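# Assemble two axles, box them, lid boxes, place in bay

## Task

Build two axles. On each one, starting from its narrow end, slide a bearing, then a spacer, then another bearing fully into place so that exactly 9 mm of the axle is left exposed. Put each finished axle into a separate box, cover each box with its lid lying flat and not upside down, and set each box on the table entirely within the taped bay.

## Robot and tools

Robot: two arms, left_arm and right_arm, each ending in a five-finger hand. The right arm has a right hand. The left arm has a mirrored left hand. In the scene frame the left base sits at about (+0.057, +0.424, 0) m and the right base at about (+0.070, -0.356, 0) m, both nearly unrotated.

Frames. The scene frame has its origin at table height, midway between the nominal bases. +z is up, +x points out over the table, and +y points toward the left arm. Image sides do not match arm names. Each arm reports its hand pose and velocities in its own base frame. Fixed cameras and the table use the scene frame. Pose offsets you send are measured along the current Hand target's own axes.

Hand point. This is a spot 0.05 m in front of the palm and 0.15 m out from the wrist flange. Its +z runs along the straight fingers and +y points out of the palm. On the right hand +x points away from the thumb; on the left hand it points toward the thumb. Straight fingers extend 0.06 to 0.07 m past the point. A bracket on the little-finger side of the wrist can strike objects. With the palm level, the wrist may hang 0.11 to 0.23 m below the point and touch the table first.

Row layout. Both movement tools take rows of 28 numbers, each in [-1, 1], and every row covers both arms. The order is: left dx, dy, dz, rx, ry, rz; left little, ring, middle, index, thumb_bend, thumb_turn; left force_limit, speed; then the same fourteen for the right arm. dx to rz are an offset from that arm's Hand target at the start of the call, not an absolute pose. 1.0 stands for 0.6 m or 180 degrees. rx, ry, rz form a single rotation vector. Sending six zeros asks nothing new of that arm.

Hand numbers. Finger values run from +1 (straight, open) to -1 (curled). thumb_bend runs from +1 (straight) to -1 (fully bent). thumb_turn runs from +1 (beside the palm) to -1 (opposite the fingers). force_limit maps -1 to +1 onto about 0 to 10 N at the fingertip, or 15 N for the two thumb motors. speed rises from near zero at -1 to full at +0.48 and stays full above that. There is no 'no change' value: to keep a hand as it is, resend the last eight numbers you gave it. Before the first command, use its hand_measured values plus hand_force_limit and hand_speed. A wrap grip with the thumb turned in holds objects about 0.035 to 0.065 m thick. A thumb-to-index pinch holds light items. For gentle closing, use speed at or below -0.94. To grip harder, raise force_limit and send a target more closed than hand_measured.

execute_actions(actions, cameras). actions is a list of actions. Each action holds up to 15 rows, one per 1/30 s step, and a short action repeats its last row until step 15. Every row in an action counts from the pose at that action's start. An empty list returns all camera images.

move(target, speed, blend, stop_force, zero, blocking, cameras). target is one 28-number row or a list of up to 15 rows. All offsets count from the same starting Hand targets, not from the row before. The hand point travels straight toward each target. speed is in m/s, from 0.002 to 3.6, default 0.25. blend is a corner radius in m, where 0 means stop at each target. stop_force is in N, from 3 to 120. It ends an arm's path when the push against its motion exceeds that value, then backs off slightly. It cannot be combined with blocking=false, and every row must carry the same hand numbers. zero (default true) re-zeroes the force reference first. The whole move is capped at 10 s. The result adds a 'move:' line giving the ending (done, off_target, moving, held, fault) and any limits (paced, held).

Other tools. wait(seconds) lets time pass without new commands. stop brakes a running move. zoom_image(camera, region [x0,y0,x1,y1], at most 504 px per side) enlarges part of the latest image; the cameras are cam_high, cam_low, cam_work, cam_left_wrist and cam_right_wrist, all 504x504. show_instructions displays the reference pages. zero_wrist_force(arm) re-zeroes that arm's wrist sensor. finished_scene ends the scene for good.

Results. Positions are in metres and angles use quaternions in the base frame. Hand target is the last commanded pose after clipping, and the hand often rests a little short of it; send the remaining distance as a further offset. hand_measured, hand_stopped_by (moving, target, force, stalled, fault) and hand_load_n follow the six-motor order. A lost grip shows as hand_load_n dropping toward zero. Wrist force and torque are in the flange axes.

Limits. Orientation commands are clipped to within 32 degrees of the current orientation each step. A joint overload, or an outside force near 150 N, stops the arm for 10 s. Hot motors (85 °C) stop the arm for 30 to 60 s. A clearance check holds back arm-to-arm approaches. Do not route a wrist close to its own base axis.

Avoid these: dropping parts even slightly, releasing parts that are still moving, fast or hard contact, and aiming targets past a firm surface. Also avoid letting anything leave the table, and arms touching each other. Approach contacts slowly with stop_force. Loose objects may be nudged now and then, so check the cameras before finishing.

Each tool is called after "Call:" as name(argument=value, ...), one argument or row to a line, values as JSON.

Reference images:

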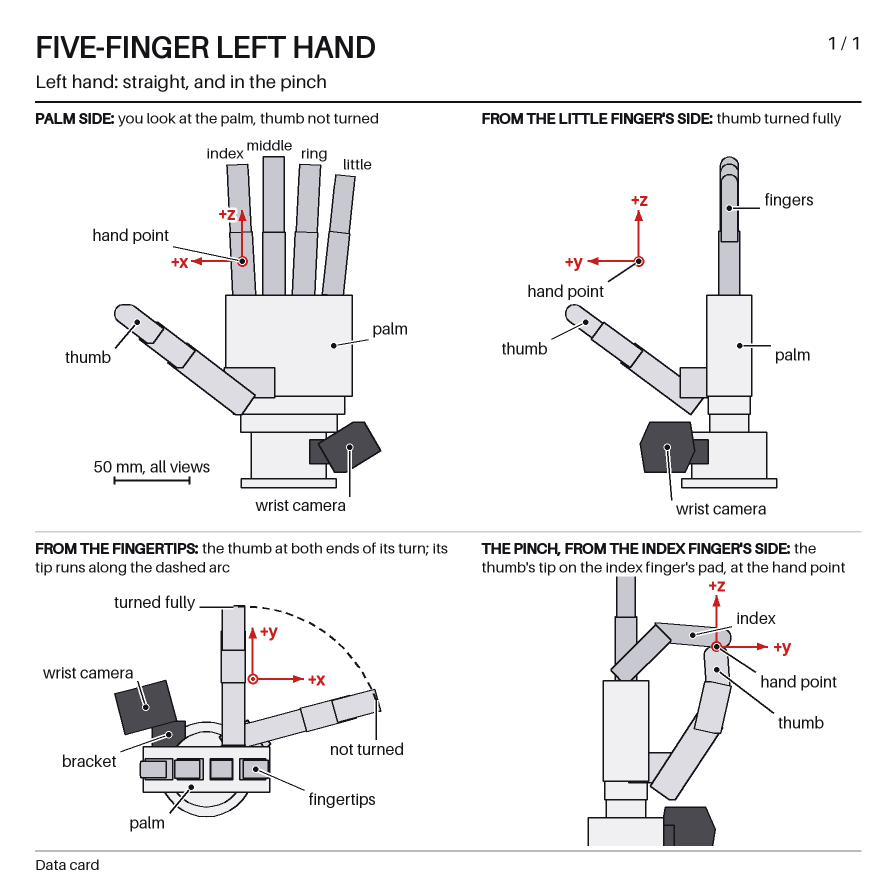

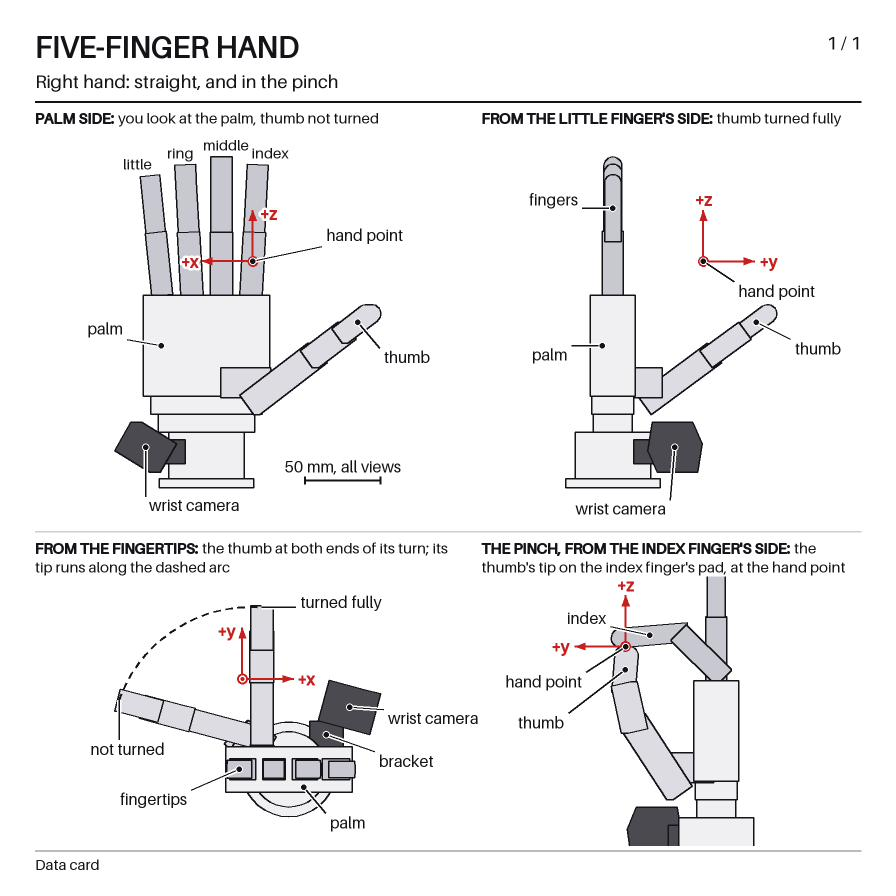

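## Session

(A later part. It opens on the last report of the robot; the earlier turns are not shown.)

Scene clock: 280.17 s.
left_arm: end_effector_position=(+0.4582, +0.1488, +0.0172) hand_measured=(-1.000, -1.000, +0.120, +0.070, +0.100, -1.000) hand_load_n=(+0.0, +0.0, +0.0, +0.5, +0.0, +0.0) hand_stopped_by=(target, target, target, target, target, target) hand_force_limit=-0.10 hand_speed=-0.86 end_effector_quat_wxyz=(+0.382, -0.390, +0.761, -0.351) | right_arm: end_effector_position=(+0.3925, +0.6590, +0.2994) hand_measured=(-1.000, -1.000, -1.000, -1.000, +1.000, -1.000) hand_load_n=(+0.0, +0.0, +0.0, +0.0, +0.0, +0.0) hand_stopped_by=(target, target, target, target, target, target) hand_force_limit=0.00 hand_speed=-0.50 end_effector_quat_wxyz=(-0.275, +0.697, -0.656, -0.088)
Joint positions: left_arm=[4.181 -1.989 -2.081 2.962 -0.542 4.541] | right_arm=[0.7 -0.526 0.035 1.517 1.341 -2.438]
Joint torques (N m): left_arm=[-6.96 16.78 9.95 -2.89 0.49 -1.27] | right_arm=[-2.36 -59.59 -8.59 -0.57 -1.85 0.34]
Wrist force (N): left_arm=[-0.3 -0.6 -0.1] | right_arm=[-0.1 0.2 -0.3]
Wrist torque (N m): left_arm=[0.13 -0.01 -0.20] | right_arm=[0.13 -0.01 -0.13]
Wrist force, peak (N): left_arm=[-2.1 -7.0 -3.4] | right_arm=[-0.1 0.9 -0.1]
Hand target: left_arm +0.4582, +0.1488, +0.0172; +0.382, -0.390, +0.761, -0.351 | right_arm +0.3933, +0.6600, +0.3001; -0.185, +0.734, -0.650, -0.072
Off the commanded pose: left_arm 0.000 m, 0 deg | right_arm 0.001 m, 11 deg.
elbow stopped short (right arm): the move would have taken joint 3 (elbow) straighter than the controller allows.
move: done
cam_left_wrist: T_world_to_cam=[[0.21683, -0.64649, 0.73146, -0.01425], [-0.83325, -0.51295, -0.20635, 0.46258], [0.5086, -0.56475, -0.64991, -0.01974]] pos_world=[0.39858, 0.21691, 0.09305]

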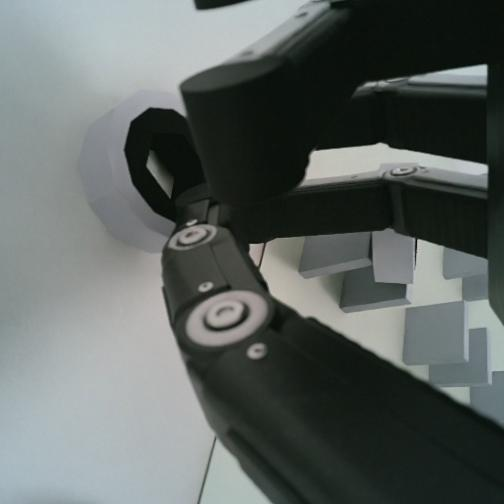

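Call:
move(
  target=[
    [0,0,0,0,0,0,-1,-1,0.12,0.07,0.5,-1,-0.1,-0.5, 0,0,0,0,0,0,-1,-1,-1,-1,1,-1,0,-0.5],
    [-0.0206,-0.0555,-0.0307,0,0,0,-1,-1,0.12,0.07,0.5,-1,-0.1,-0.5, 0,0,0,0,0,0,-1,-1,-1,-1,1,-1,0,-0.5],
  ],
  speed=0.1,
  cameras=["cam_left_wrist","cam_right_wrist","cam_low"],
)

Scene clock: 283.03 s.
left_arm: end_effector_position=(+0.4583, +0.1488, +0.0572) hand_measured=(-1.000, -1.000, +0.120, +0.070, +0.500, -1.000) hand_load_n=(+0.0, +0.0, +0.0, +0.0, +0.0, +0.0) hand_stopped_by=(target, target, target, target, target, target) hand_force_limit=-0.10 hand_speed=-0.50 end_effector_quat_wxyz=(+0.383, -0.389, +0.761, -0.350) | right_arm: end_effector_position=(+0.3925, +0.6590, +0.2994) hand_measured=(-1.000, -1.000, -1.000, -1.000, +1.000, -1.000) hand_load_n=(+0.0, +0.0, +0.0, +0.0, +0.0, +0.0) hand_stopped_by=(target, target, target, target, target, target) hand_force_limit=0.00 hand_speed=-0.50 end_effector_quat_wxyz=(-0.275, +0.697, -0.656, -0.088)
Joint positions: left_arm=[4.181 -1.907 -2.055 2.854 -0.542 4.541] | right_arm=[0.7 -0.526 0.035 1.517 1.341 -2.438]
Joint torques (N m): left_arm=[6.04 19.16 4 -0.07 1.75 2.1] | right_arm=[-2.74 -58.93 -8.46 -0.52 -1.96 0.31]
Wrist force (N): left_arm=[0.0 0.3 0.0] | right_arm=[-0.1 0.5 -0.2]
Wrist torque (N m): left_arm=[0.13 -0.02 -0.24] | right_arm=[0.16 -0.02 -0.12]
Wrist force, peak (N): left_arm=[-0.5 -1.6 -0.5] | right_arm=[0.2 0.8 -0.3]
Hand target: left_arm +0.4583, +0.1487, +0.0572; +0.382, -0.390, +0.761, -0.351 | right_arm +0.3933, +0.6600, +0.3001; -0.185, +0.734, -0.650, -0.072
Off the commanded pose: left_arm 0.000 m, 0 deg | right_arm 0.001 m, 11 deg.
elbow stopped short (right arm): the move would have taken joint 3 (elbow) straighter than the controller allows.
move: done
cam_left_wrist: T_world_to_cam=[[0.21678, -0.64664, 0.73134, -0.04347], [-0.83327, -0.51287, -0.20648, 0.47092], [0.5086, -0.56464, -0.65001, 0.0062]] pos_world=[0.39868, 0.21691, 0.13305]
cam_right_wrist: T_world_to_cam=[[-0.90849, -0.17342, -0.38023, 0.58829], [-0.41697, 0.43688, 0.79704, -0.37194], [0.02789, 0.88265, -0.46921, -0.33788]] pos_world=[0.38879, 0.56275, 0.3616]
Images, in order (width x height): cam_low 504x504, cam_left_wrist 504x504, cam_right_wrist 504x504.

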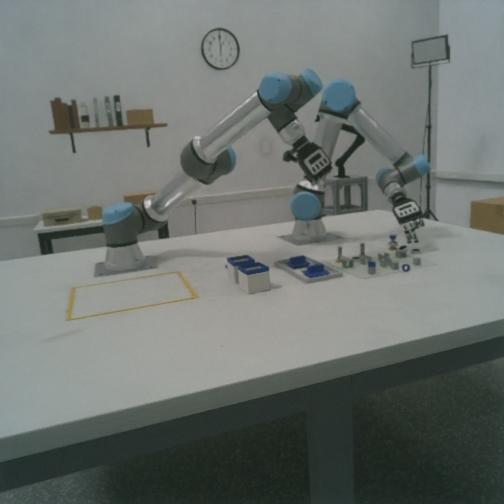

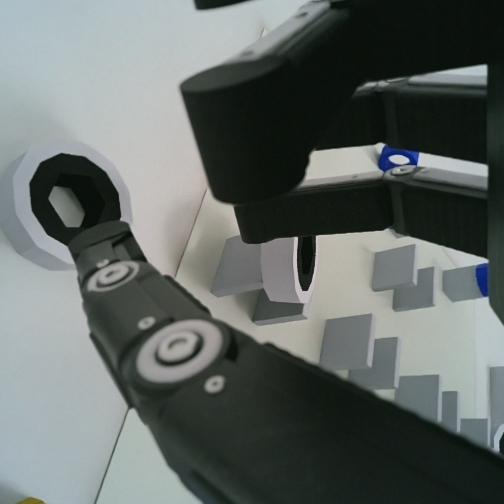

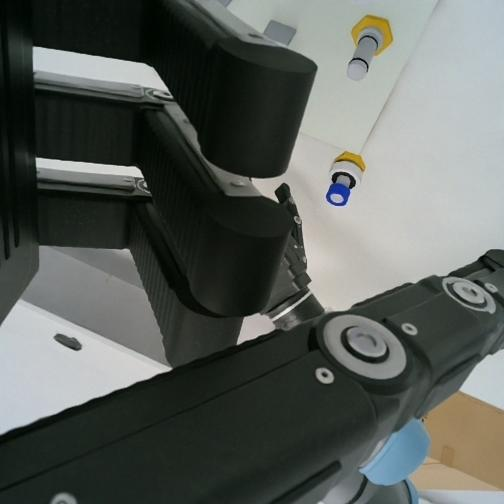

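Call:
move(
  target=[-0.02298,0.0013,0.01308,0,0,0,-1,-1,0.12,0.07,0.5,-1,-0.1,-0.5, 0,0,0,0,0,0,-1,-1,-1,-1,1,-1,0,-0.5],
  speed=0.1,
  cameras=["cam_left_wrist","cam_right_wrist"],
)

Scene clock: 284.73 s.
left_arm: end_effector_position=(+0.4703, +0.1590, +0.0571) hand_measured=(-1.000, -1.000, +0.120, +0.070, +0.500, -1.000) hand_load_n=(+0.0, +0.0, +0.0, +0.0, +0.0, +0.0) hand_stopped_by=(target, target, target, target, target, target) hand_force_limit=-0.10 hand_speed=-0.50 end_effector_quat_wxyz=(+0.382, -0.390, +0.761, -0.351) | right_arm: end_effector_position=(+0.3925, +0.6590, +0.2994) hand_measured=(-1.000, -1.000, -1.000, -1.000, +1.000, -1.000) hand_load_n=(+0.0, +0.0, +0.0, +0.0, +0.0, +0.0) hand_stopped_by=(target, target, target, target, target, target) hand_force_limit=0.00 hand_speed=-0.50 end_effector_quat_wxyz=(-0.275, +0.697, -0.656, -0.088)
Joint positions: left_arm=[4.166 -1.933 -2.009 2.855 -0.549 4.515] | right_arm=[0.7 -0.526 0.035 1.517 1.341 -2.438]
Joint torques (N m): left_arm=[8.57 45.13 15.27 -0.03 2.9 1.64] | right_arm=[-2.14 -59.94 -9.05 -0.5 -1.9 0.26]
Wrist force (N): left_arm=[0.0 0.6 -0.2] | right_arm=[0.4 0.8 0.0]
Wrist torque (N m): left_arm=[0.17 -0.02 -0.29] | right_arm=[0.19 -0.08 -0.09]
Wrist force, peak (N): left_arm=[-1.1 0.4 0.4] | right_arm=[-0.4 0.7 -0.4]
Hand target: left_arm +0.4703, +0.1591, +0.0572; +0.382, -0.390, +0.761, -0.351 | right_arm +0.3933, +0.6600, +0.3001; -0.185, +0.734, -0.650, -0.072
Off the commanded pose: left_arm 0.000 m, 0 deg | right_arm 0.001 m, 11 deg.
elbow stopped short (right arm): the move would have taken joint 3 (elbow) straighter than the controller allows.
move: done
cam_left_wrist: T_world_to_cam=[[0.21689, -0.64637, 0.73155, -0.03953], [-0.83332, -0.51291, -0.20613, 0.48612], [0.50846, -0.56491, -0.64988, 0.00589]] pos_world=[0.41068, 0.22712, 0.13295]
cam_right_wrist: T_world_to_cam=[[-0.90849, -0.17342, -0.38023, 0.58829], [-0.41697, 0.43688, 0.79704, -0.37194], [0.02789, 0.88265, -0.46921, -0.33788]] pos_world=[0.38879, 0.56275, 0.3616]

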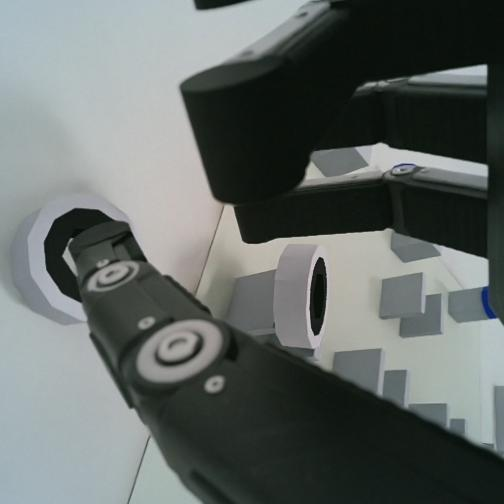

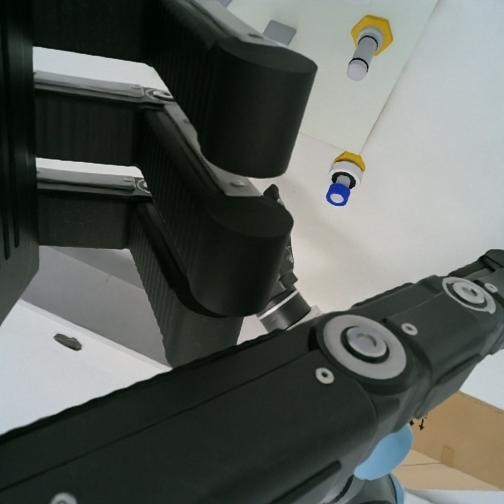

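Call:
move(
  target=[0.01127,0.03805,0.02223,0,0,0,-1,-1,0.12,0.07,0.5,-1,-0.1,-0.5, 0,0,0,0,0,0,-1,-1,-1,-1,1,-1,0,-0.5],
  speed=0.08,
  stop_force=5,
  cameras=["cam_left_wrist"],
)

Scene clock: 286.57 s.
left_arm: end_effector_position=(+0.4715, +0.1604, +0.0300) hand_measured=(-1.000, -1.000, +0.120, +0.070, +0.500, -1.000) hand_load_n=(+0.0, +0.0, +0.0, +0.0, +0.0, +0.0) hand_stopped_by=(target, target, target, target, target, target) hand_force_limit=-0.10 hand_speed=-0.50 end_effector_quat_wxyz=(+0.382, -0.390, +0.761, -0.351) | right_arm: end_effector_position=(+0.3925, +0.6590, +0.2994) hand_measured=(-1.000, -1.000, -1.000, -1.000, +1.000, -1.000) hand_load_n=(+0.0, +0.0, +0.0, +0.0, +0.0, +0.0) hand_stopped_by=(target, target, target, target, target, target) hand_force_limit=0.00 hand_speed=-0.50 end_effector_quat_wxyz=(-0.275, +0.697, -0.656, -0.088)
Joint positions: left_arm=[4.165 -1.988 -2.022 2.926 -0.55 4.513] | right_arm=[0.7 -0.526 0.035 1.517 1.341 -2.438]
Joint torques (N m): left_arm=[-7.61 46.43 18.95 -4.52 0.13 1.1] | right_arm=[-2.14 -59.26 -7.93 -0.42 -2.06 0.48]
Wrist force (N): left_arm=[-0.2 0.4 -0.2] | right_arm=[0.1 0.6 0.0]
Wrist torque (N m): left_arm=[0.15 0.00 -0.10] | right_arm=[0.17 -0.06 -0.09]
Wrist force, peak (N): left_arm=[0.2 1.1 0.2] | right_arm=[0.4 0.9 -0.2]
Hand target: left_arm +0.4715, +0.1604, +0.0300; +0.382, -0.390, +0.761, -0.351 | right_arm +0.3933, +0.6600, +0.3001; -0.185, +0.734, -0.650, -0.072
Off the commanded pose: left_arm 0.000 m, 0 deg | right_arm 0.001 m, 11 deg.
elbow stopped short (right arm): the move would have taken joint 3 (elbow) straighter than the controller allows.
move: done
cam_left_wrist: T_world_to_cam=[[0.21685, -0.64641, 0.73152, -0.01892], [-0.83323, -0.513, -0.20632, 0.48237], [0.50864, -0.56478, -0.64985, -0.01171]] pos_world=[0.41198, 0.22862, 0.10575]

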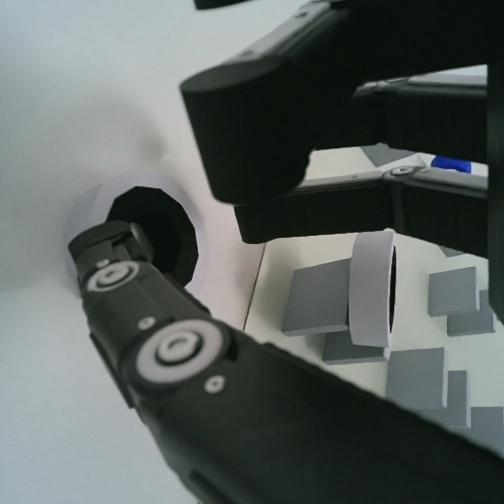

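Call:
move(
  target=[0.0066,0.01775,0.00983,0,0,0,-1,-1,0.12,0.07,0.5,-1,-0.1,-0.5, 0,0,0,0,0,0,-1,-1,-1,-1,1,-1,0,-0.5],
  speed=0.04,
  stop_force=5,
  cameras=["cam_left_wrist"],
)

Call:
zoom_image(
  camera="cam_left_wrist",
  region=[40, 100, 300, 360],
)

Scene clock: 289.03 s.
left_arm: end_effector_position=(+0.4715, +0.1604, +0.0172) hand_measured=(-1.000, -1.000, +0.120, +0.070, +0.500, -1.000) hand_load_n=(+0.0, +0.0, +0.0, +0.0, +0.0, +0.0) hand_stopped_by=(target, target, target, target, target, target) hand_force_limit=-0.10 hand_speed=-0.50 end_effector_quat_wxyz=(+0.382, -0.390, +0.761, -0.351) | right_arm: end_effector_position=(+0.3925, +0.6590, +0.2994) hand_measured=(-1.000, -1.000, -1.000, -1.000, +1.000, -1.000) hand_load_n=(+0.0, +0.0, +0.0, +0.0, +0.0, +0.0) hand_stopped_by=(target, target, target, target, target, target) hand_force_limit=0.00 hand_speed=-0.50 end_effector_quat_wxyz=(-0.275, +0.697, -0.656, -0.088)
Joint positions: left_arm=[4.165 -2.014 -2.029 2.959 -0.55 4.513] | right_arm=[0.7 -0.526 0.035 1.517 1.341 -2.438]
Joint torques (N m): left_arm=[5.47 46.58 17.25 -4.45 2.34 -1.77] | right_arm=[-2.73 -59.07 -8.81 -0.51 -1.96 0.27]
Wrist force (N): left_arm=[-0.5 -0.8 -0.5] | right_arm=[0.0 0.7 0.1]
Wrist torque (N m): left_arm=[0.13 0.03 -0.10] | right_arm=[0.17 -0.04 -0.11]
Wrist force, peak (N): left_arm=[-1.4 -3.8 -1.6] | right_arm=[-0.2 1.0 -0.2]
Hand target: left_arm +0.4715, +0.1604, +0.0172; +0.382, -0.390, +0.761, -0.351 | right_arm +0.3933, +0.6600, +0.3001; -0.185, +0.734, -0.650, -0.072
Off the commanded pose: left_arm 0.000 m, 0 deg | right_arm 0.001 m, 11 deg.
elbow stopped short (right arm): the move would have taken joint 3 (elbow) straighter than the controller allows.
move: done
cam_left_wrist: T_world_to_cam=[[0.21683, -0.64649, 0.73146, -0.0095], [-0.83325, -0.51295, -0.20635, 0.47964], [0.5086, -0.56475, -0.64991, -0.01996]] pos_world=[0.41188, 0.22862, 0.09295]

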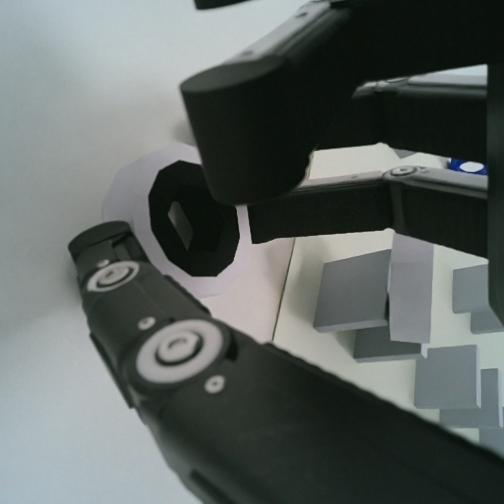

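Scaled by 1.938 from the camera's image (finer frame: 720x720).

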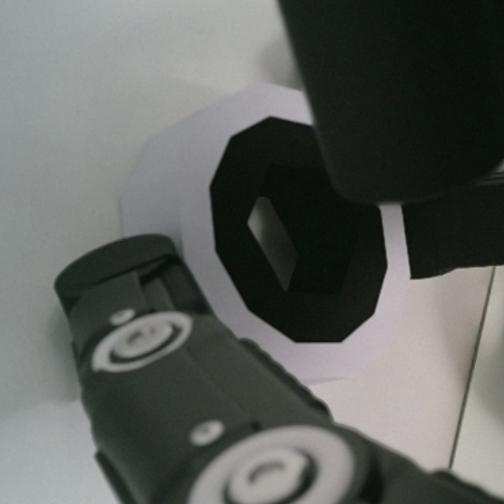

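Call:
move(
  target=[0,0,0,0,0,0,-1,-1,0.12,0.07,0.15,-1,-0.2,-0.86, 0,0,0,0,0,0,-1,-1,-1,-1,1,-1,0,-0.5],
  cameras=["cam_left_wrist"],
)

Scene clock: 289.87 s.
left_arm: end_effector_position=(+0.4715, +0.1604, +0.0172) hand_measured=(-1.000, -1.000, +0.120, +0.070, +0.418, -1.000) hand_load_n=(+0.0, +0.0, +0.0, +6.0, +6.0, -0.5) hand_stopped_by=(target, target, target, target, force, target) hand_force_limit=-0.20 hand_speed=-0.86 end_effector_quat_wxyz=(+0.382, -0.390, +0.761, -0.351) | right_arm: end_effector_position=(+0.3925, +0.6590, +0.2994) hand_measured=(-1.000, -1.000, -1.000, -1.000, +1.000, -1.000) hand_load_n=(+0.0, +0.0, +0.0, +0.0, +0.0, +0.0) hand_stopped_by=(target, target, target, target, target, target) hand_force_limit=0.00 hand_speed=-0.50 end_effector_quat_wxyz=(-0.275, +0.697, -0.656, -0.088)
Joint positions: left_arm=[4.165 -2.014 -2.029 2.959 -0.55 4.513] | right_arm=[0.7 -0.526 0.035 1.517 1.341 -2.438]
Joint torques (N m): left_arm=[5.65 46.25 17.56 -4.38 2.34 -1.74] | right_arm=[-2.64 -58.95 -8.39 -0.44 -1.81 0.55]
Wrist force (N): left_arm=[-0.7 -0.7 -1.5] | right_arm=[-0.3 0.6 0.2]
Wrist torque (N m): left_arm=[0.16 0.01 -0.10] | right_arm=[0.14 -0.02 -0.13]
Wrist force, peak (N): left_arm=[-0.7 -2.0 -1.2] | right_arm=[-0.1 0.9 -0.1]
Hand target: left_arm +0.4715, +0.1604, +0.0172; +0.382, -0.390, +0.761, -0.351 | right_arm +0.3933, +0.6600, +0.3001; -0.185, +0.734, -0.650, -0.072
Off the commanded pose: left_arm 0.000 m, 0 deg | right_arm 0.001 m, 11 deg.
elbow stopped short (right arm): the move would have taken joint 3 (elbow) straighter than the controller allows.
move: done
cam_left_wrist: T_world_to_cam=[[0.21683, -0.64649, 0.73146, -0.00952], [-0.83325, -0.51295, -0.20635, 0.47973], [0.5086, -0.56475, -0.64991, -0.02001]] pos_world=[0.41198, 0.22862, 0.09295]

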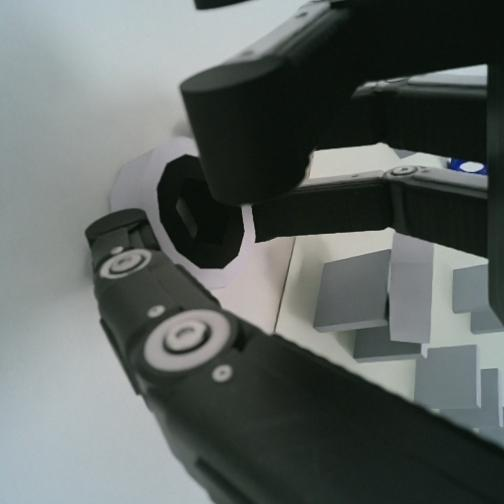

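Call:
move(
  target=[
    [-0.05665,-0.15253,-0.08452,0,0,0,-1,-1,0.12,0.07,0.15,-1,-0.2,-0.86, 0,0,0,0,0,0,-1,-1,-1,-1,1,-1,0,-0.5],
    [0.05099,-0.13153,-0.19373,-0.0429,-0.1156,-0.0640,-1,-1,0.12,0.07,0.15,-1,-0.2,-0.86, 0,0,0,0,0,0,-1,-1,-1,-1,1,-1,0,-0.5],
  ],
  speed=0.12,
  blend=[0.02,0],
  cameras=["cam_left_wrist","cam_right_wrist"],
)

Call:
zoom_image(
  camera="cam_right_wrist",
  region=[280, 90, 400, 230],
)

Call:
zoom_image(
  camera="cam_left_wrist",
  region=[60, 60, 320, 320],
)

Scene clock: 293.23 s.
left_arm: end_effector_position=(+0.3854, +0.1260, +0.1270) hand_measured=(-1.000, -1.000, +0.120, +0.070, +0.418, -1.000) hand_load_n=(+0.0, +0.5, +0.0, +6.0, +5.5, +0.0) hand_stopped_by=(target, target, target, target, force, target) hand_force_limit=-0.20 hand_speed=-0.86 end_effector_quat_wxyz=(+0.450, -0.545, +0.659, -0.259) | right_arm: end_effector_position=(+0.3925, +0.6590, +0.2994) hand_measured=(-1.000, -1.000, -1.000, -1.000, +1.000, -1.000) hand_load_n=(+0.5, +0.5, +0.0, +0.0, +0.0, +0.0) hand_stopped_by=(target, target, target, target, target, target) hand_force_limit=0.00 hand_speed=-0.50 end_effector_quat_wxyz=(-0.275, +0.697, -0.656, -0.088)
Joint positions: left_arm=[4.27 -1.348 -2.332 2.943 -0.757 4.081] | right_arm=[0.7 -0.526 0.035 1.517 1.341 -2.438]
Joint torques (N m): left_arm=[-8.29 1.38 20.44 -3.6 2.04 1.55] | right_arm=[-2.1 -58.59 -8.45 -0.48 -1.89 0.32]
Wrist force (N): left_arm=[0.1 0.9 0.1] | right_arm=[-0.2 0.2 -0.3]
Wrist torque (N m): left_arm=[0.16 -0.03 -0.28] | right_arm=[0.12 0.00 -0.13]
Wrist force, peak (N): left_arm=[0.5 2.2 0.6] | right_arm=[-0.3 0.8 -0.4]
Hand target: left_arm +0.3854, +0.1259, +0.1270; +0.449, -0.545, +0.659, -0.259 | right_arm +0.3933, +0.6600, +0.3001; -0.185, +0.734, -0.650, -0.072
Off the commanded pose: left_arm 0.000 m, 0 deg | right_arm 0.001 m, 11 deg.
elbow stopped short (right arm): the move would have taken joint 3 (elbow) straighter than the controller allows.
move: done
cam_left_wrist: T_world_to_cam=[[0.4696, -0.49463, 0.73131, -0.21009], [-0.5382, -0.817, -0.20699, 0.33757], [0.69987, -0.29639, -0.64987, -0.03179]] pos_world=[0.30259, 0.16245, 0.20285]
cam_right_wrist: T_world_to_cam=[[-0.90849, -0.17342, -0.38023, 0.58829], [-0.41697, 0.43688, 0.79704, -0.37194], [0.02789, 0.88265, -0.46921, -0.33788]] pos_world=[0.38879, 0.56275, 0.3616]

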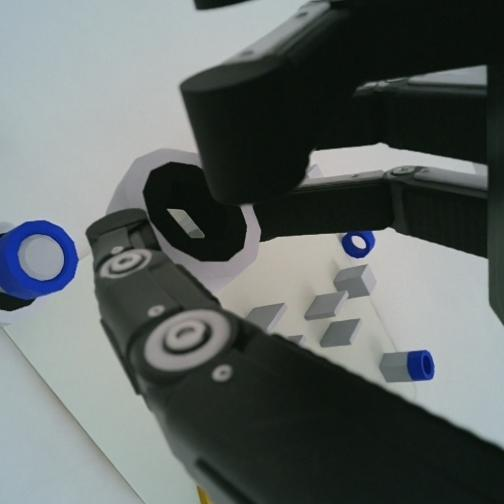

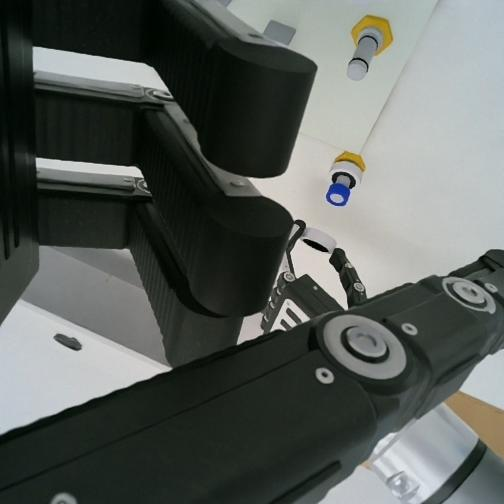

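Scaled by 3.600 from the camera's image (finer frame: 720x720).

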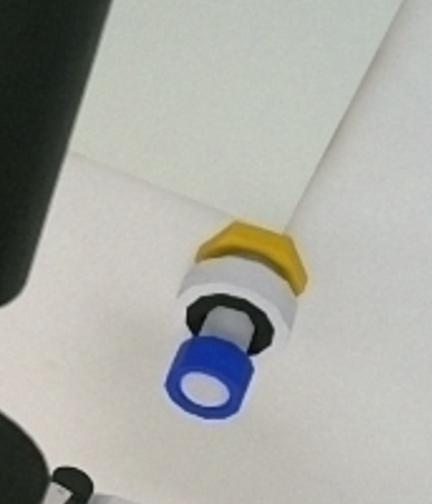

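Scaled by 1.938 from the camera's image (finer frame: 720x720).

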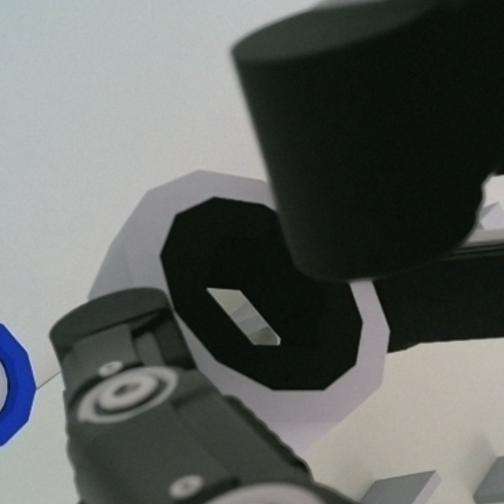

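Call:
zoom_image(
  camera="cam_right_wrist",
  region=[315, 145, 375, 205],
)

Call:
zoom_image(
  camera="cam_right_wrist",
  region=[285, 210, 355, 280],
)

Scaled by 8.400 from the camera's image (finer frame: 720x720).

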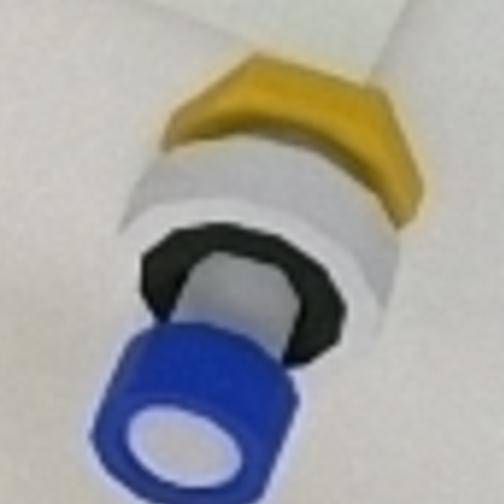

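Scaled by 7.200 from the camera's image (finer frame: 720x720).

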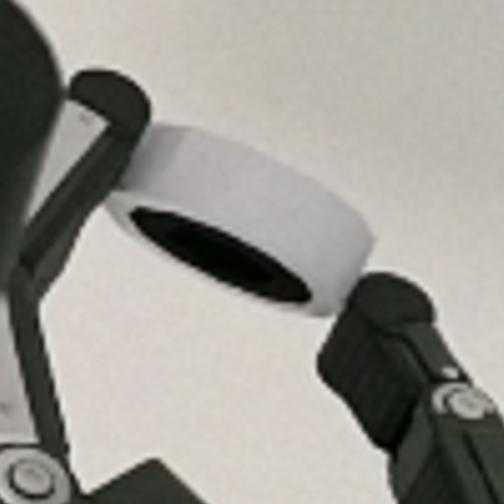

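Call:
move(
  target=[0.00883,0.0082,0.0045,0,-0.0485,0.0875,-1,-1,0.12,0.07,0.15,-1,-0.2,-0.86, 0,0,0,0,0,0,-1,-1,-1,-1,1,-1,0,-0.5],
  speed=0.1,
  cameras=["cam_left_wrist","cam_right_wrist"],
)

Call:
zoom_image(
  camera="cam_right_wrist",
  region=[285, 210, 355, 280],
)

Call:
zoom_image(
  camera="cam_left_wrist",
  region=[60, 60, 320, 320],
)

Scene clock: 297.27 s.
left_arm: end_effector_position=(+0.3854, +0.1225, +0.1201) hand_measured=(-1.000, -1.000, +0.120, +0.070, +0.418, -1.000) hand_load_n=(+0.0, +0.0, +0.0, +6.0, +5.5, +0.0) hand_stopped_by=(target, target, target, target, force, target) hand_force_limit=-0.20 hand_speed=-0.86 end_effector_quat_wxyz=(+0.529, -0.468, +0.691, -0.153) | right_arm: end_effector_position=(+0.3925, +0.6590, +0.2994) hand_measured=(-1.000, -1.000, -1.000, -1.000, +1.000, -1.000) hand_load_n=(+0.0, +0.0, +0.0, +0.5, +0.0, +0.0) hand_stopped_by=(target, target, target, target, target, target) hand_force_limit=0.00 hand_speed=-0.50 end_effector_quat_wxyz=(-0.275, +0.697, -0.656, -0.088)
Joint positions: left_arm=[4.096 -1.228 -2.436 3.176 -0.988 4.121] | right_arm=[0.7 -0.526 0.035 1.517 1.341 -2.438]
Joint torques (N m): left_arm=[8.35 -9.46 24.99 -2.76 2.24 -2.08] | right_arm=[-3.1 -58.66 -8.71 -0.4 -2.06 0.41]
Wrist force (N): left_arm=[0.1 0.4 0.0] | right_arm=[-0.1 0.8 0.0]
Wrist torque (N m): left_arm=[0.05 -0.03 -0.25] | right_arm=[0.20 -0.01 -0.11]
Wrist force, peak (N): left_arm=[0.3 1.1 0.0] | right_arm=[-0.3 0.7 -0.5]
Hand target: left_arm +0.3854, +0.1226, +0.1200; +0.529, -0.468, +0.691, -0.153 | right_arm +0.3933, +0.6600, +0.3001; -0.185, +0.734, -0.650, -0.072
Off the commanded pose: left_arm 0.000 m, 0 deg | right_arm 0.001 m, 11 deg.
elbow stopped short (right arm): the move would have taken joint 3 (elbow) straighter than the controller allows.
move: done
cam_left_wrist: T_world_to_cam=[[0.46896, -0.69674, 0.54279, -0.15902], [-0.53824, -0.71271, -0.44982, 0.34967], [0.70026, -0.0812, -0.70925, -0.0567]] pos_world=[0.30249, 0.13381, 0.20339]
cam_right_wrist: T_world_to_cam=[[-0.90849, -0.17342, -0.38023, 0.58829], [-0.41697, 0.43688, 0.79704, -0.37194], [0.02789, 0.88265, -0.46921, -0.33788]] pos_world=[0.38879, 0.56275, 0.3616]

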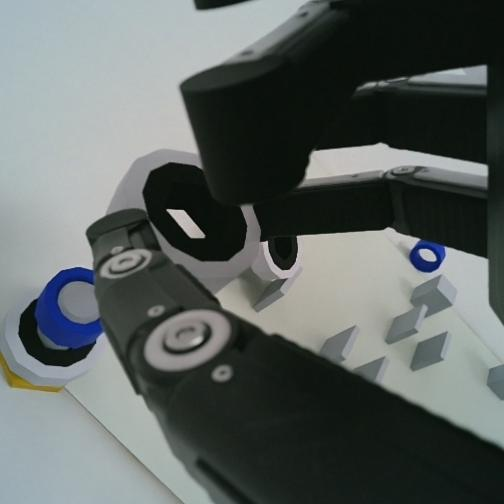

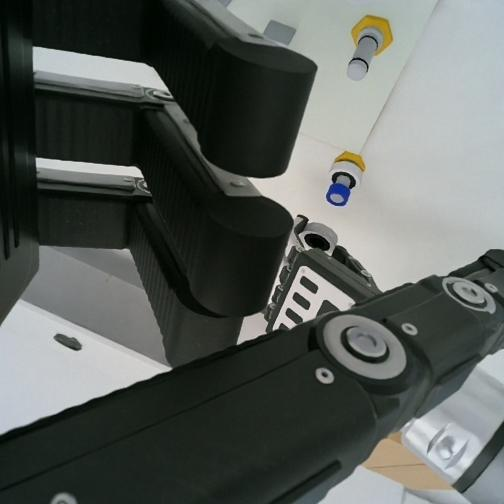

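Scaled by 7.200 from the camera's image (finer frame: 720x720).

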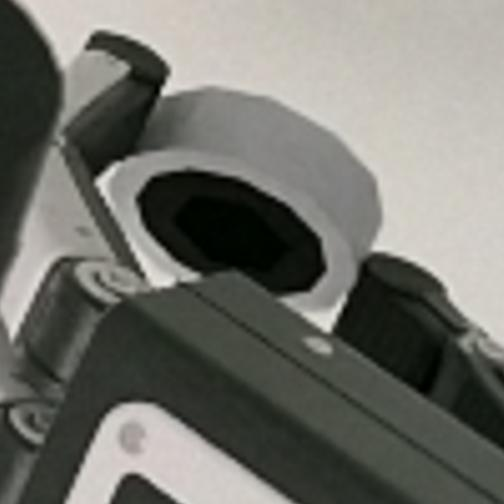

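Scaled by 1.938 from the camera's image (finer frame: 720x720).

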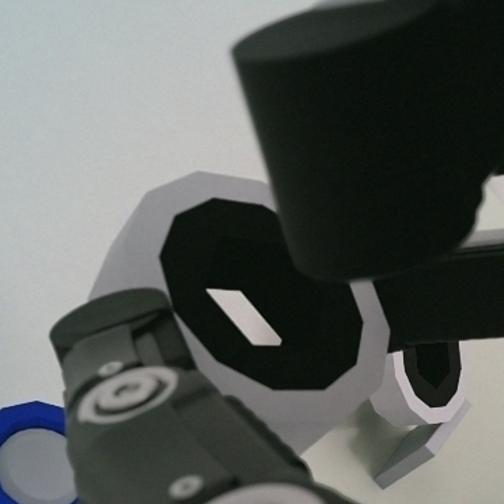

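Call:
move(
  target=[0.0378,0.05252,0.02716,0,0,0,-1,-1,0.12,0.07,0.15,-1,-0.2,-0.86, 0,0,0,0,0,0,-1,-1,-1,-1,1,-1,0,-0.5],
  speed=0.08,
  stop_force=5,
  cameras=["cam_left_wrist","cam_right_wrist"],
)

Call:
zoom_image(
  camera="cam_right_wrist",
  region=[300, 150, 370, 220],
)

Call:
zoom_image(
  camera="cam_left_wrist",
  region=[60, 60, 320, 320],
)

Scene clock: 299.37 s.
left_arm: end_effector_position=(+0.3843, +0.1251, +0.0780) hand_measured=(-1.000, -1.000, +0.120, +0.070, +0.418, -1.000) hand_load_n=(+0.0, +0.0, +0.0, +6.0, +5.5, +0.0) hand_stopped_by=(target, target, target, target, force, target) hand_force_limit=-0.20 hand_speed=-0.86 end_effector_quat_wxyz=(+0.529, -0.468, +0.691, -0.153) | right_arm: end_effector_position=(+0.3925, +0.6590, +0.2994) hand_measured=(-1.000, -1.000, -1.000, -1.000, +1.000, -1.000) hand_load_n=(+0.0, +0.0, +0.0, -0.5, -0.5, +0.0) hand_stopped_by=(target, target, target, target, target, target) hand_force_limit=0.00 hand_speed=-0.50 end_effector_quat_wxyz=(-0.275, +0.697, -0.656, -0.088)
Joint positions: left_arm=[4.111 -1.32 -2.512 3.337 -0.975 4.129] | right_arm=[0.7 -0.526 0.035 1.517 1.341 -2.438]
Joint torques (N m): left_arm=[-8.58 20.38 23.5 1.77 -1.04 -1.93] | right_arm=[-3.46 -59.56 -8.14 -0.47 -2.16 0.27]
Wrist force (N): left_arm=[0.0 0.3 0.0] | right_arm=[0.0 0.6 -0.3]
Wrist torque (N m): left_arm=[0.05 -0.03 -0.23] | right_arm=[0.17 -0.04 -0.10]
Wrist force, peak (N): left_arm=[0.7 1.2 0.2] | right_arm=[0.1 0.9 -0.3]
Hand target: left_arm +0.3843, +0.1251, +0.0780; +0.529, -0.468, +0.691, -0.153 | right_arm +0.3933, +0.6600, +0.3001; -0.185, +0.734, -0.650, -0.072
Off the commanded pose: left_arm 0.000 m, 0 deg | right_arm 0.001 m, 11 deg.
elbow stopped short (right arm): the move would have taken joint 3 (elbow) straighter than the controller allows.
move: done
cam_left_wrist: T_world_to_cam=[[0.46918, -0.69655, 0.54285, -0.13405], [-0.53818, -0.7129, -0.4496, 0.33206], [0.70016, -0.0812, -0.70935, -0.08553]] pos_world=[0.30149, 0.13641, 0.16139]
cam_right_wrist: T_world_to_cam=[[-0.90849, -0.17342, -0.38023, 0.58829], [-0.41697, 0.43688, 0.79704, -0.37194], [0.02789, 0.88265, -0.46921, -0.33788]] pos_world=[0.38879, 0.56275, 0.3616]

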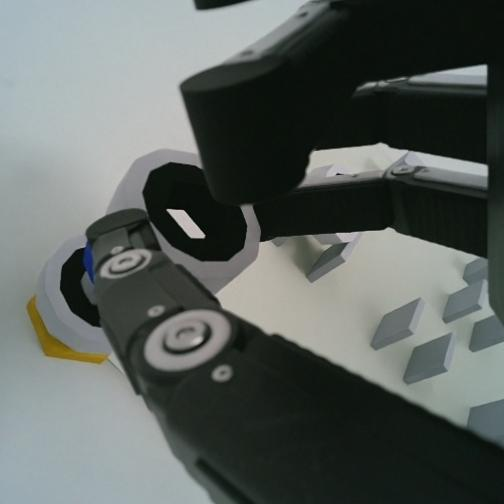

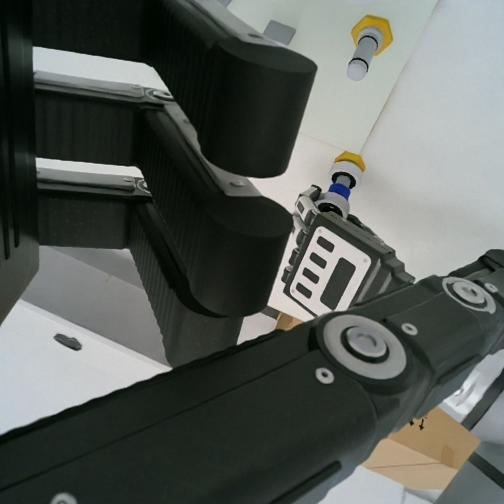

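Scaled by 7.200 from the camera's image (finer frame: 720x720).

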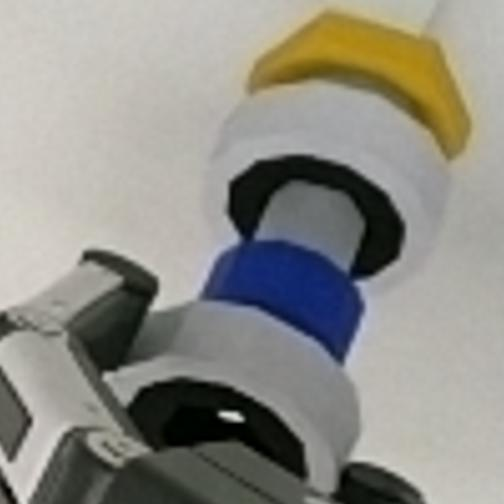

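Scaled by 1.938 from the camera's image (finer frame: 720x720).

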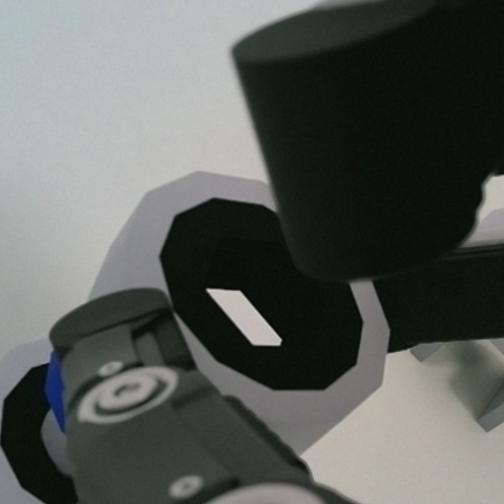

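Call:
move(
  target=[
    [-0.04116,-0.04956,-0.02744,0,0,0,-1,-1,0.12,0.07,0.15,-1,-0.2,-0.86, 0,0,0,0,0,0,-1,-1,-1,-1,1,-1,0,-0.5],
    [-0.07406,-0.09196,0.09834,0,0.0485,-0.0875,-1,-1,0.12,0.07,0.15,-1,-0.2,-0.86, 0,0,0,0,0,0,-1,-1,-1,-1,1,-1,0,-0.5],
    [0.0161,0.0166,0.15844,0,0.0485,-0.0875,-1,-1,0.12,0.07,0.15,-1,-0.2,-0.86, 0,0,0,0,0,0,-1,-1,-1,-1,1,-1,0,-0.5],
  ],
  speed=0.15,
  blend=[0.02,0.01,0],
  cameras=["cam_left_wrist"],
)

Scene clock: 303.93 s.
left_arm: end_effector_position=(+0.4626, +0.1494, +0.0280) hand_measured=(-1.000, -1.000, +0.120, +0.070, +0.418, -1.000) hand_load_n=(+0.0, +0.0, +0.0, +6.0, +5.5, +0.0) hand_stopped_by=(target, target, target, target, force, target) hand_force_limit=-0.20 hand_speed=-0.86 end_effector_quat_wxyz=(+0.449, -0.545, +0.659, -0.259) | right_arm: end_effector_position=(+0.3925, +0.6590, +0.2994) hand_measured=(-1.000, -1.000, -1.000, -1.000, +1.000, -1.000) hand_load_n=(+0.0, +0.0, +0.0, +0.0, +0.0, +0.0) hand_stopped_by=(target, target, target, target, target, target) hand_force_limit=0.00 hand_speed=-0.50 end_effector_quat_wxyz=(-0.275, +0.697, -0.656, -0.088)
Joint positions: left_arm=[4.031 -1.735 -2.265 3.394 -0.944 3.884] | right_arm=[0.7 -0.526 0.035 1.517 1.341 -2.438]
Joint torques (N m): left_arm=[-8.37 26.99 16.79 0.05 -0.53 -1.39] | right_arm=[-3.48 -59.21 -8.54 -0.18 -2.2 0.24]
Wrist force (N): left_arm=[0.2 0.7 0.1] | right_arm=[0.1 0.8 -0.1]
Wrist torque (N m): left_arm=[0.12 -0.02 -0.07] | right_arm=[0.20 -0.05 -0.10]
Wrist force, peak (N): left_arm=[0.7 2.0 0.6] | right_arm=[0.5 0.8 -0.4]
Hand target: left_arm +0.4627, +0.1494, +0.0280; +0.449, -0.545, +0.659, -0.259 | right_arm +0.3933, +0.6600, +0.3001; -0.185, +0.734, -0.650, -0.072
Off the commanded pose: left_arm 0.000 m, 0 deg | right_arm 0.001 m, 11 deg.
elbow stopped short (right arm): the move would have taken joint 3 (elbow) straighter than the controller allows.
move: done
cam_left_wrist: T_world_to_cam=[[0.46977, -0.49439, 0.73136, -0.16241], [-0.53823, -0.81708, -0.20662, 0.37771], [0.69973, -0.29657, -0.64994, -0.1432]] pos_world=[0.37979, 0.18585, 0.10375]

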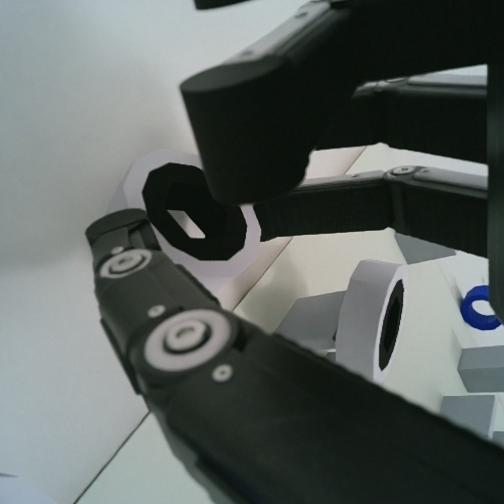

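Call:
move(
  target=[0.00556,0.01498,0.0083,0,0,0,-1,-1,0.12,0.07,0.15,-1,-0.2,-0.86, 0,0,0,0,0,0,-1,-1,-1,-1,1,-1,0,-0.5],
  speed=0.02,
  stop_force=8,
  cameras=["cam_left_wrist"],
)

Scene clock: 305.70 s.
left_arm: end_effector_position=(+0.4627, +0.1494, +0.0172) hand_measured=(-1.000, -1.000, +0.120, +0.070, +0.418, -1.000) hand_load_n=(+0.0, +0.0, +0.0, +6.0, +5.5, -0.5) hand_stopped_by=(target, target, target, target, force, target) hand_force_limit=-0.20 hand_speed=-0.86 end_effector_quat_wxyz=(+0.449, -0.545, +0.659, -0.259) | right_arm: end_effector_position=(+0.3925, +0.6590, +0.2994) hand_measured=(-1.000, -1.000, -1.000, -1.000, +1.000, -1.000) hand_load_n=(+0.0, +0.0, +0.0, +0.0, +0.0, +0.0) hand_stopped_by=(target, target, target, target, target, target) hand_force_limit=0.00 hand_speed=-0.50 end_effector_quat_wxyz=(-0.275, +0.697, -0.656, -0.088)
Joint positions: left_arm=[4.031 -1.761 -2.275 3.429 -0.944 3.884] | right_arm=[0.7 -0.526 0.035 1.517 1.341 -2.438]
Joint torques (N m): left_arm=[4.52 37.5 19.31 -3.07 2.02 1.9] | right_arm=[-3.45 -59.79 -8.39 -0.48 -2.22 0.38]
Wrist force (N): left_arm=[0.0 -0.7 -0.8] | right_arm=[-0.1 0.8 0.0]
Wrist torque (N m): left_arm=[0.12 -0.03 -0.06] | right_arm=[0.20 -0.02 -0.11]
Wrist force, peak (N): left_arm=[-0.7 -3.8 -1.8] | right_arm=[-0.3 0.8 -0.2]
Hand target: left_arm +0.4627, +0.1494, +0.0172; +0.449, -0.545, +0.659, -0.259 | right_arm +0.3933, +0.6600, +0.3001; -0.185, +0.734, -0.650, -0.072
Off the commanded pose: left_arm 0.000 m, 0 deg | right_arm 0.001 m, 11 deg.
elbow stopped short (right arm): the move would have taken joint 3 (elbow) straighter than the controller allows.
move: done
cam_left_wrist: T_world_to_cam=[[0.46967, -0.49455, 0.73132, -0.15439], [-0.53822, -0.81702, -0.20685, 0.37556], [0.6998, -0.29646, -0.64991, -0.15024]] pos_world=[0.37979, 0.18595, 0.09295]

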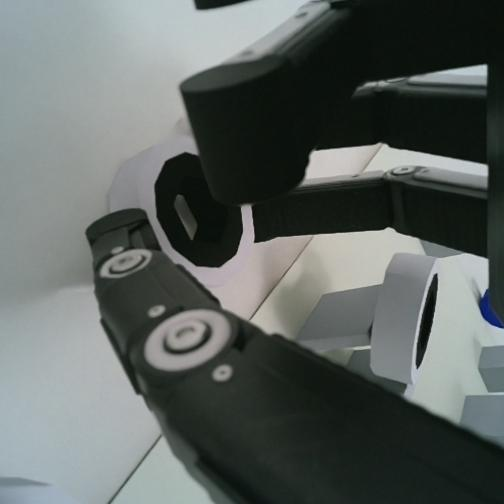

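Call:
move(
  target=[
    [0,0,0,0,0,0,-1,-1,0.12,0.07,0.5,-1,-0.2,-0.6, 0,0,0,0,0,0,-1,-1,-1,-1,1,-1,0,-0.5],
    [-0.0412,-0.1109,-0.0615,0,0,0,-1,-1,0.12,0.07,0.5,-1,-0.2,-0.6, 0,0,0,0,0,0,-1,-1,-1,-1,1,-1,0,-0.5],
  ],
  speed=0.1,
  cameras=["cam_left_wrist"],
)

Scene clock: 307.60 s.
left_arm: end_effector_position=(+0.4627, +0.1494, +0.0972) hand_measured=(-1.000, -1.000, +0.120, +0.070, +0.500, -1.000) hand_load_n=(+0.0, +0.0, +0.0, +0.0, +0.0, +0.0) hand_stopped_by=(target, target, target, target, target, target) hand_force_limit=-0.20 hand_speed=-0.60 end_effector_quat_wxyz=(+0.450, -0.545, +0.659, -0.259) | right_arm: end_effector_position=(+0.3925, +0.6590, +0.2994) hand_measured=(-1.000, -1.000, -1.000, -1.000, +1.000, -1.000) hand_load_n=(+0.0, +0.0, +0.0, +0.0, +0.0, -0.5) hand_stopped_by=(target, target, target, target, target, target) hand_force_limit=0.00 hand_speed=-0.50 end_effector_quat_wxyz=(-0.275, +0.697, -0.656, -0.088)
Joint positions: left_arm=[4.031 -1.596 -2.183 3.173 -0.945 3.884] | right_arm=[0.7 -0.526 0.035 1.517 1.341 -2.438]
Joint torques (N m): left_arm=[7.65 6.81 10.16 0.36 2.18 2.22] | right_arm=[-4.74 -59.26 -7.99 -0.52 -2.19 0.26]
Wrist force (N): left_arm=[0.0 0.2 -0.1] | right_arm=[-0.1 0.5 -0.2]
Wrist torque (N m): left_arm=[0.11 -0.02 -0.12] | right_arm=[0.16 -0.03 -0.11]
Wrist force, peak (N): left_arm=[-0.7 -2.2 -0.4] | right_arm=[0.4 0.7 0.1]
Hand target: left_arm +0.4627, +0.1494, +0.0972; +0.449, -0.545, +0.659, -0.259 | right_arm +0.3933, +0.6600, +0.3001; -0.185, +0.734, -0.650, -0.072
Off the commanded pose: left_arm 0.000 m, 0 deg | right_arm 0.001 m, 11 deg.
elbow stopped short (right arm): the move would have taken joint 3 (elbow) straighter than the controller allows.
move: done
cam_left_wrist: T_world_to_cam=[[0.46955, -0.49471, 0.73129, -0.21298], [-0.53824, -0.81696, -0.20706, 0.39214], [0.69987, -0.29639, -0.64987, -0.09833]] pos_world=[0.37989, 0.18585, 0.17305]

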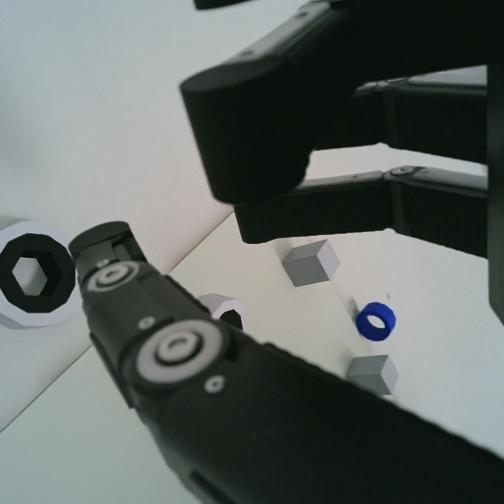

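Call:
move(
  target=[0.01552,0.0262,-0.14008,0,0.0485,-0.0875,-1,-1,0.02,-0.1,0.225,-1,0.2,-0.5, 0,0,0,0,0,0,-1,-1,-1,-1,1,-1,0,-0.5],
  speed=0.15,
  cameras=["cam_left_wrist","cam_right_wrist"],
)

Call:
zoom_image(
  camera="cam_right_wrist",
  region=[280, 140, 400, 260],
)

Scene clock: 309.80 s.
left_arm: end_effector_position=(+0.3815, +0.1323, +0.1199) hand_measured=(-1.000, -1.000, +0.020, -0.100, +0.226, -1.000) hand_load_n=(+0.5, +0.0, +0.0, +0.0, +0.0, +0.0) hand_stopped_by=(target, target, target, target, target, target) hand_force_limit=0.20 hand_speed=-0.50 end_effector_quat_wxyz=(-0.358, +0.609, -0.610, +0.359) | right_arm: end_effector_position=(+0.3925, +0.6590, +0.2994) hand_measured=(-1.000, -1.000, -1.000, -1.000, +1.000, -1.000) hand_load_n=(+0.0, +0.0, +0.0, +0.0, +0.0, +0.0) hand_stopped_by=(target, target, target, target, target, target) hand_force_limit=0.00 hand_speed=-0.50 end_effector_quat_wxyz=(-0.275, +0.697, -0.656, -0.088)
Joint positions: left_arm=[4.404 -1.561 -2.258 2.747 -0.585 4.134] | right_arm=[0.7 -0.526 0.035 1.517 1.341 -2.438]
Joint torques (N m): left_arm=[3.8 29.11 22.06 -2.47 1.34 0.41] | right_arm=[-3.86 -59.1 -9.16 -0.34 -2.25 0.44]
Wrist force (N): left_arm=[-0.4 0.8 -0.1] | right_arm=[0.1 0.6 -0.2]
Wrist torque (N m): left_arm=[0.20 0.09 -0.09] | right_arm=[0.17 -0.03 -0.11]
Wrist force, peak (N): left_arm=[-0.5 0.9 -0.7] | right_arm=[0.0 0.9 -0.3]
Hand target: left_arm +0.3815, +0.1323, +0.1200; -0.358, +0.609, -0.610, +0.359 | right_arm +0.3933, +0.6600, +0.3001; -0.185, +0.734, -0.650, -0.072
Off the commanded pose: left_arm 0.000 m, 0 deg | right_arm 0.001 m, 11 deg.
elbow stopped short (right arm): the move would have taken joint 3 (elbow) straighter than the controller allows.
move: done
cam_left_wrist: T_world_to_cam=[[0.47026, -0.24412, 0.84809, -0.24728], [-0.53815, -0.84096, 0.05633, 0.31074], [0.69947, -0.48289, -0.52685, -0.02169]] pos_world=[0.29869, 0.19048, 0.18079]
cam_right_wrist: T_world_to_cam=[[-0.90849, -0.17342, -0.38023, 0.58829], [-0.41697, 0.43688, 0.79704, -0.37194], [0.02789, 0.88265, -0.46921, -0.33788]] pos_world=[0.38879, 0.56275, 0.3616]

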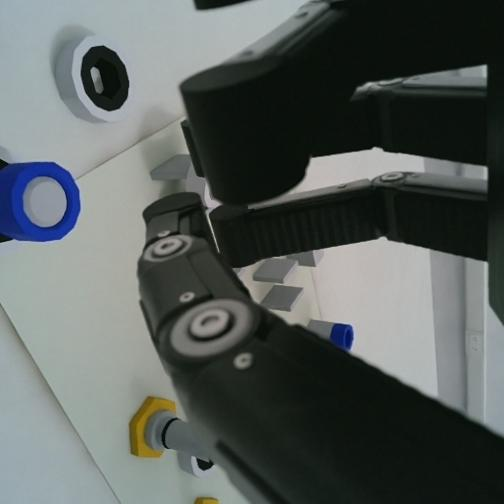

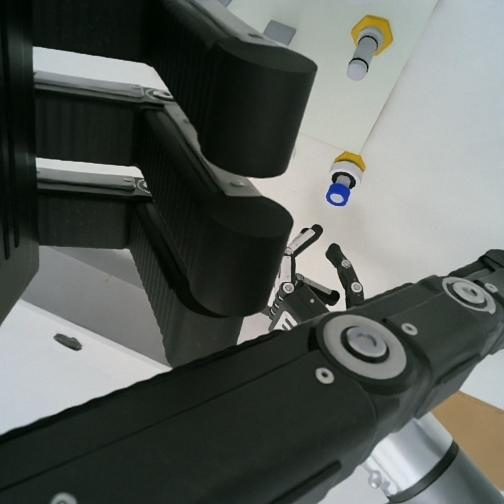

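Scaled by 4.200 from the camera's image (finer frame: 720x720).

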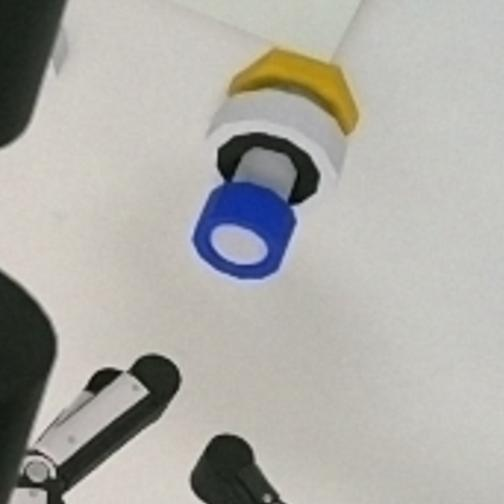

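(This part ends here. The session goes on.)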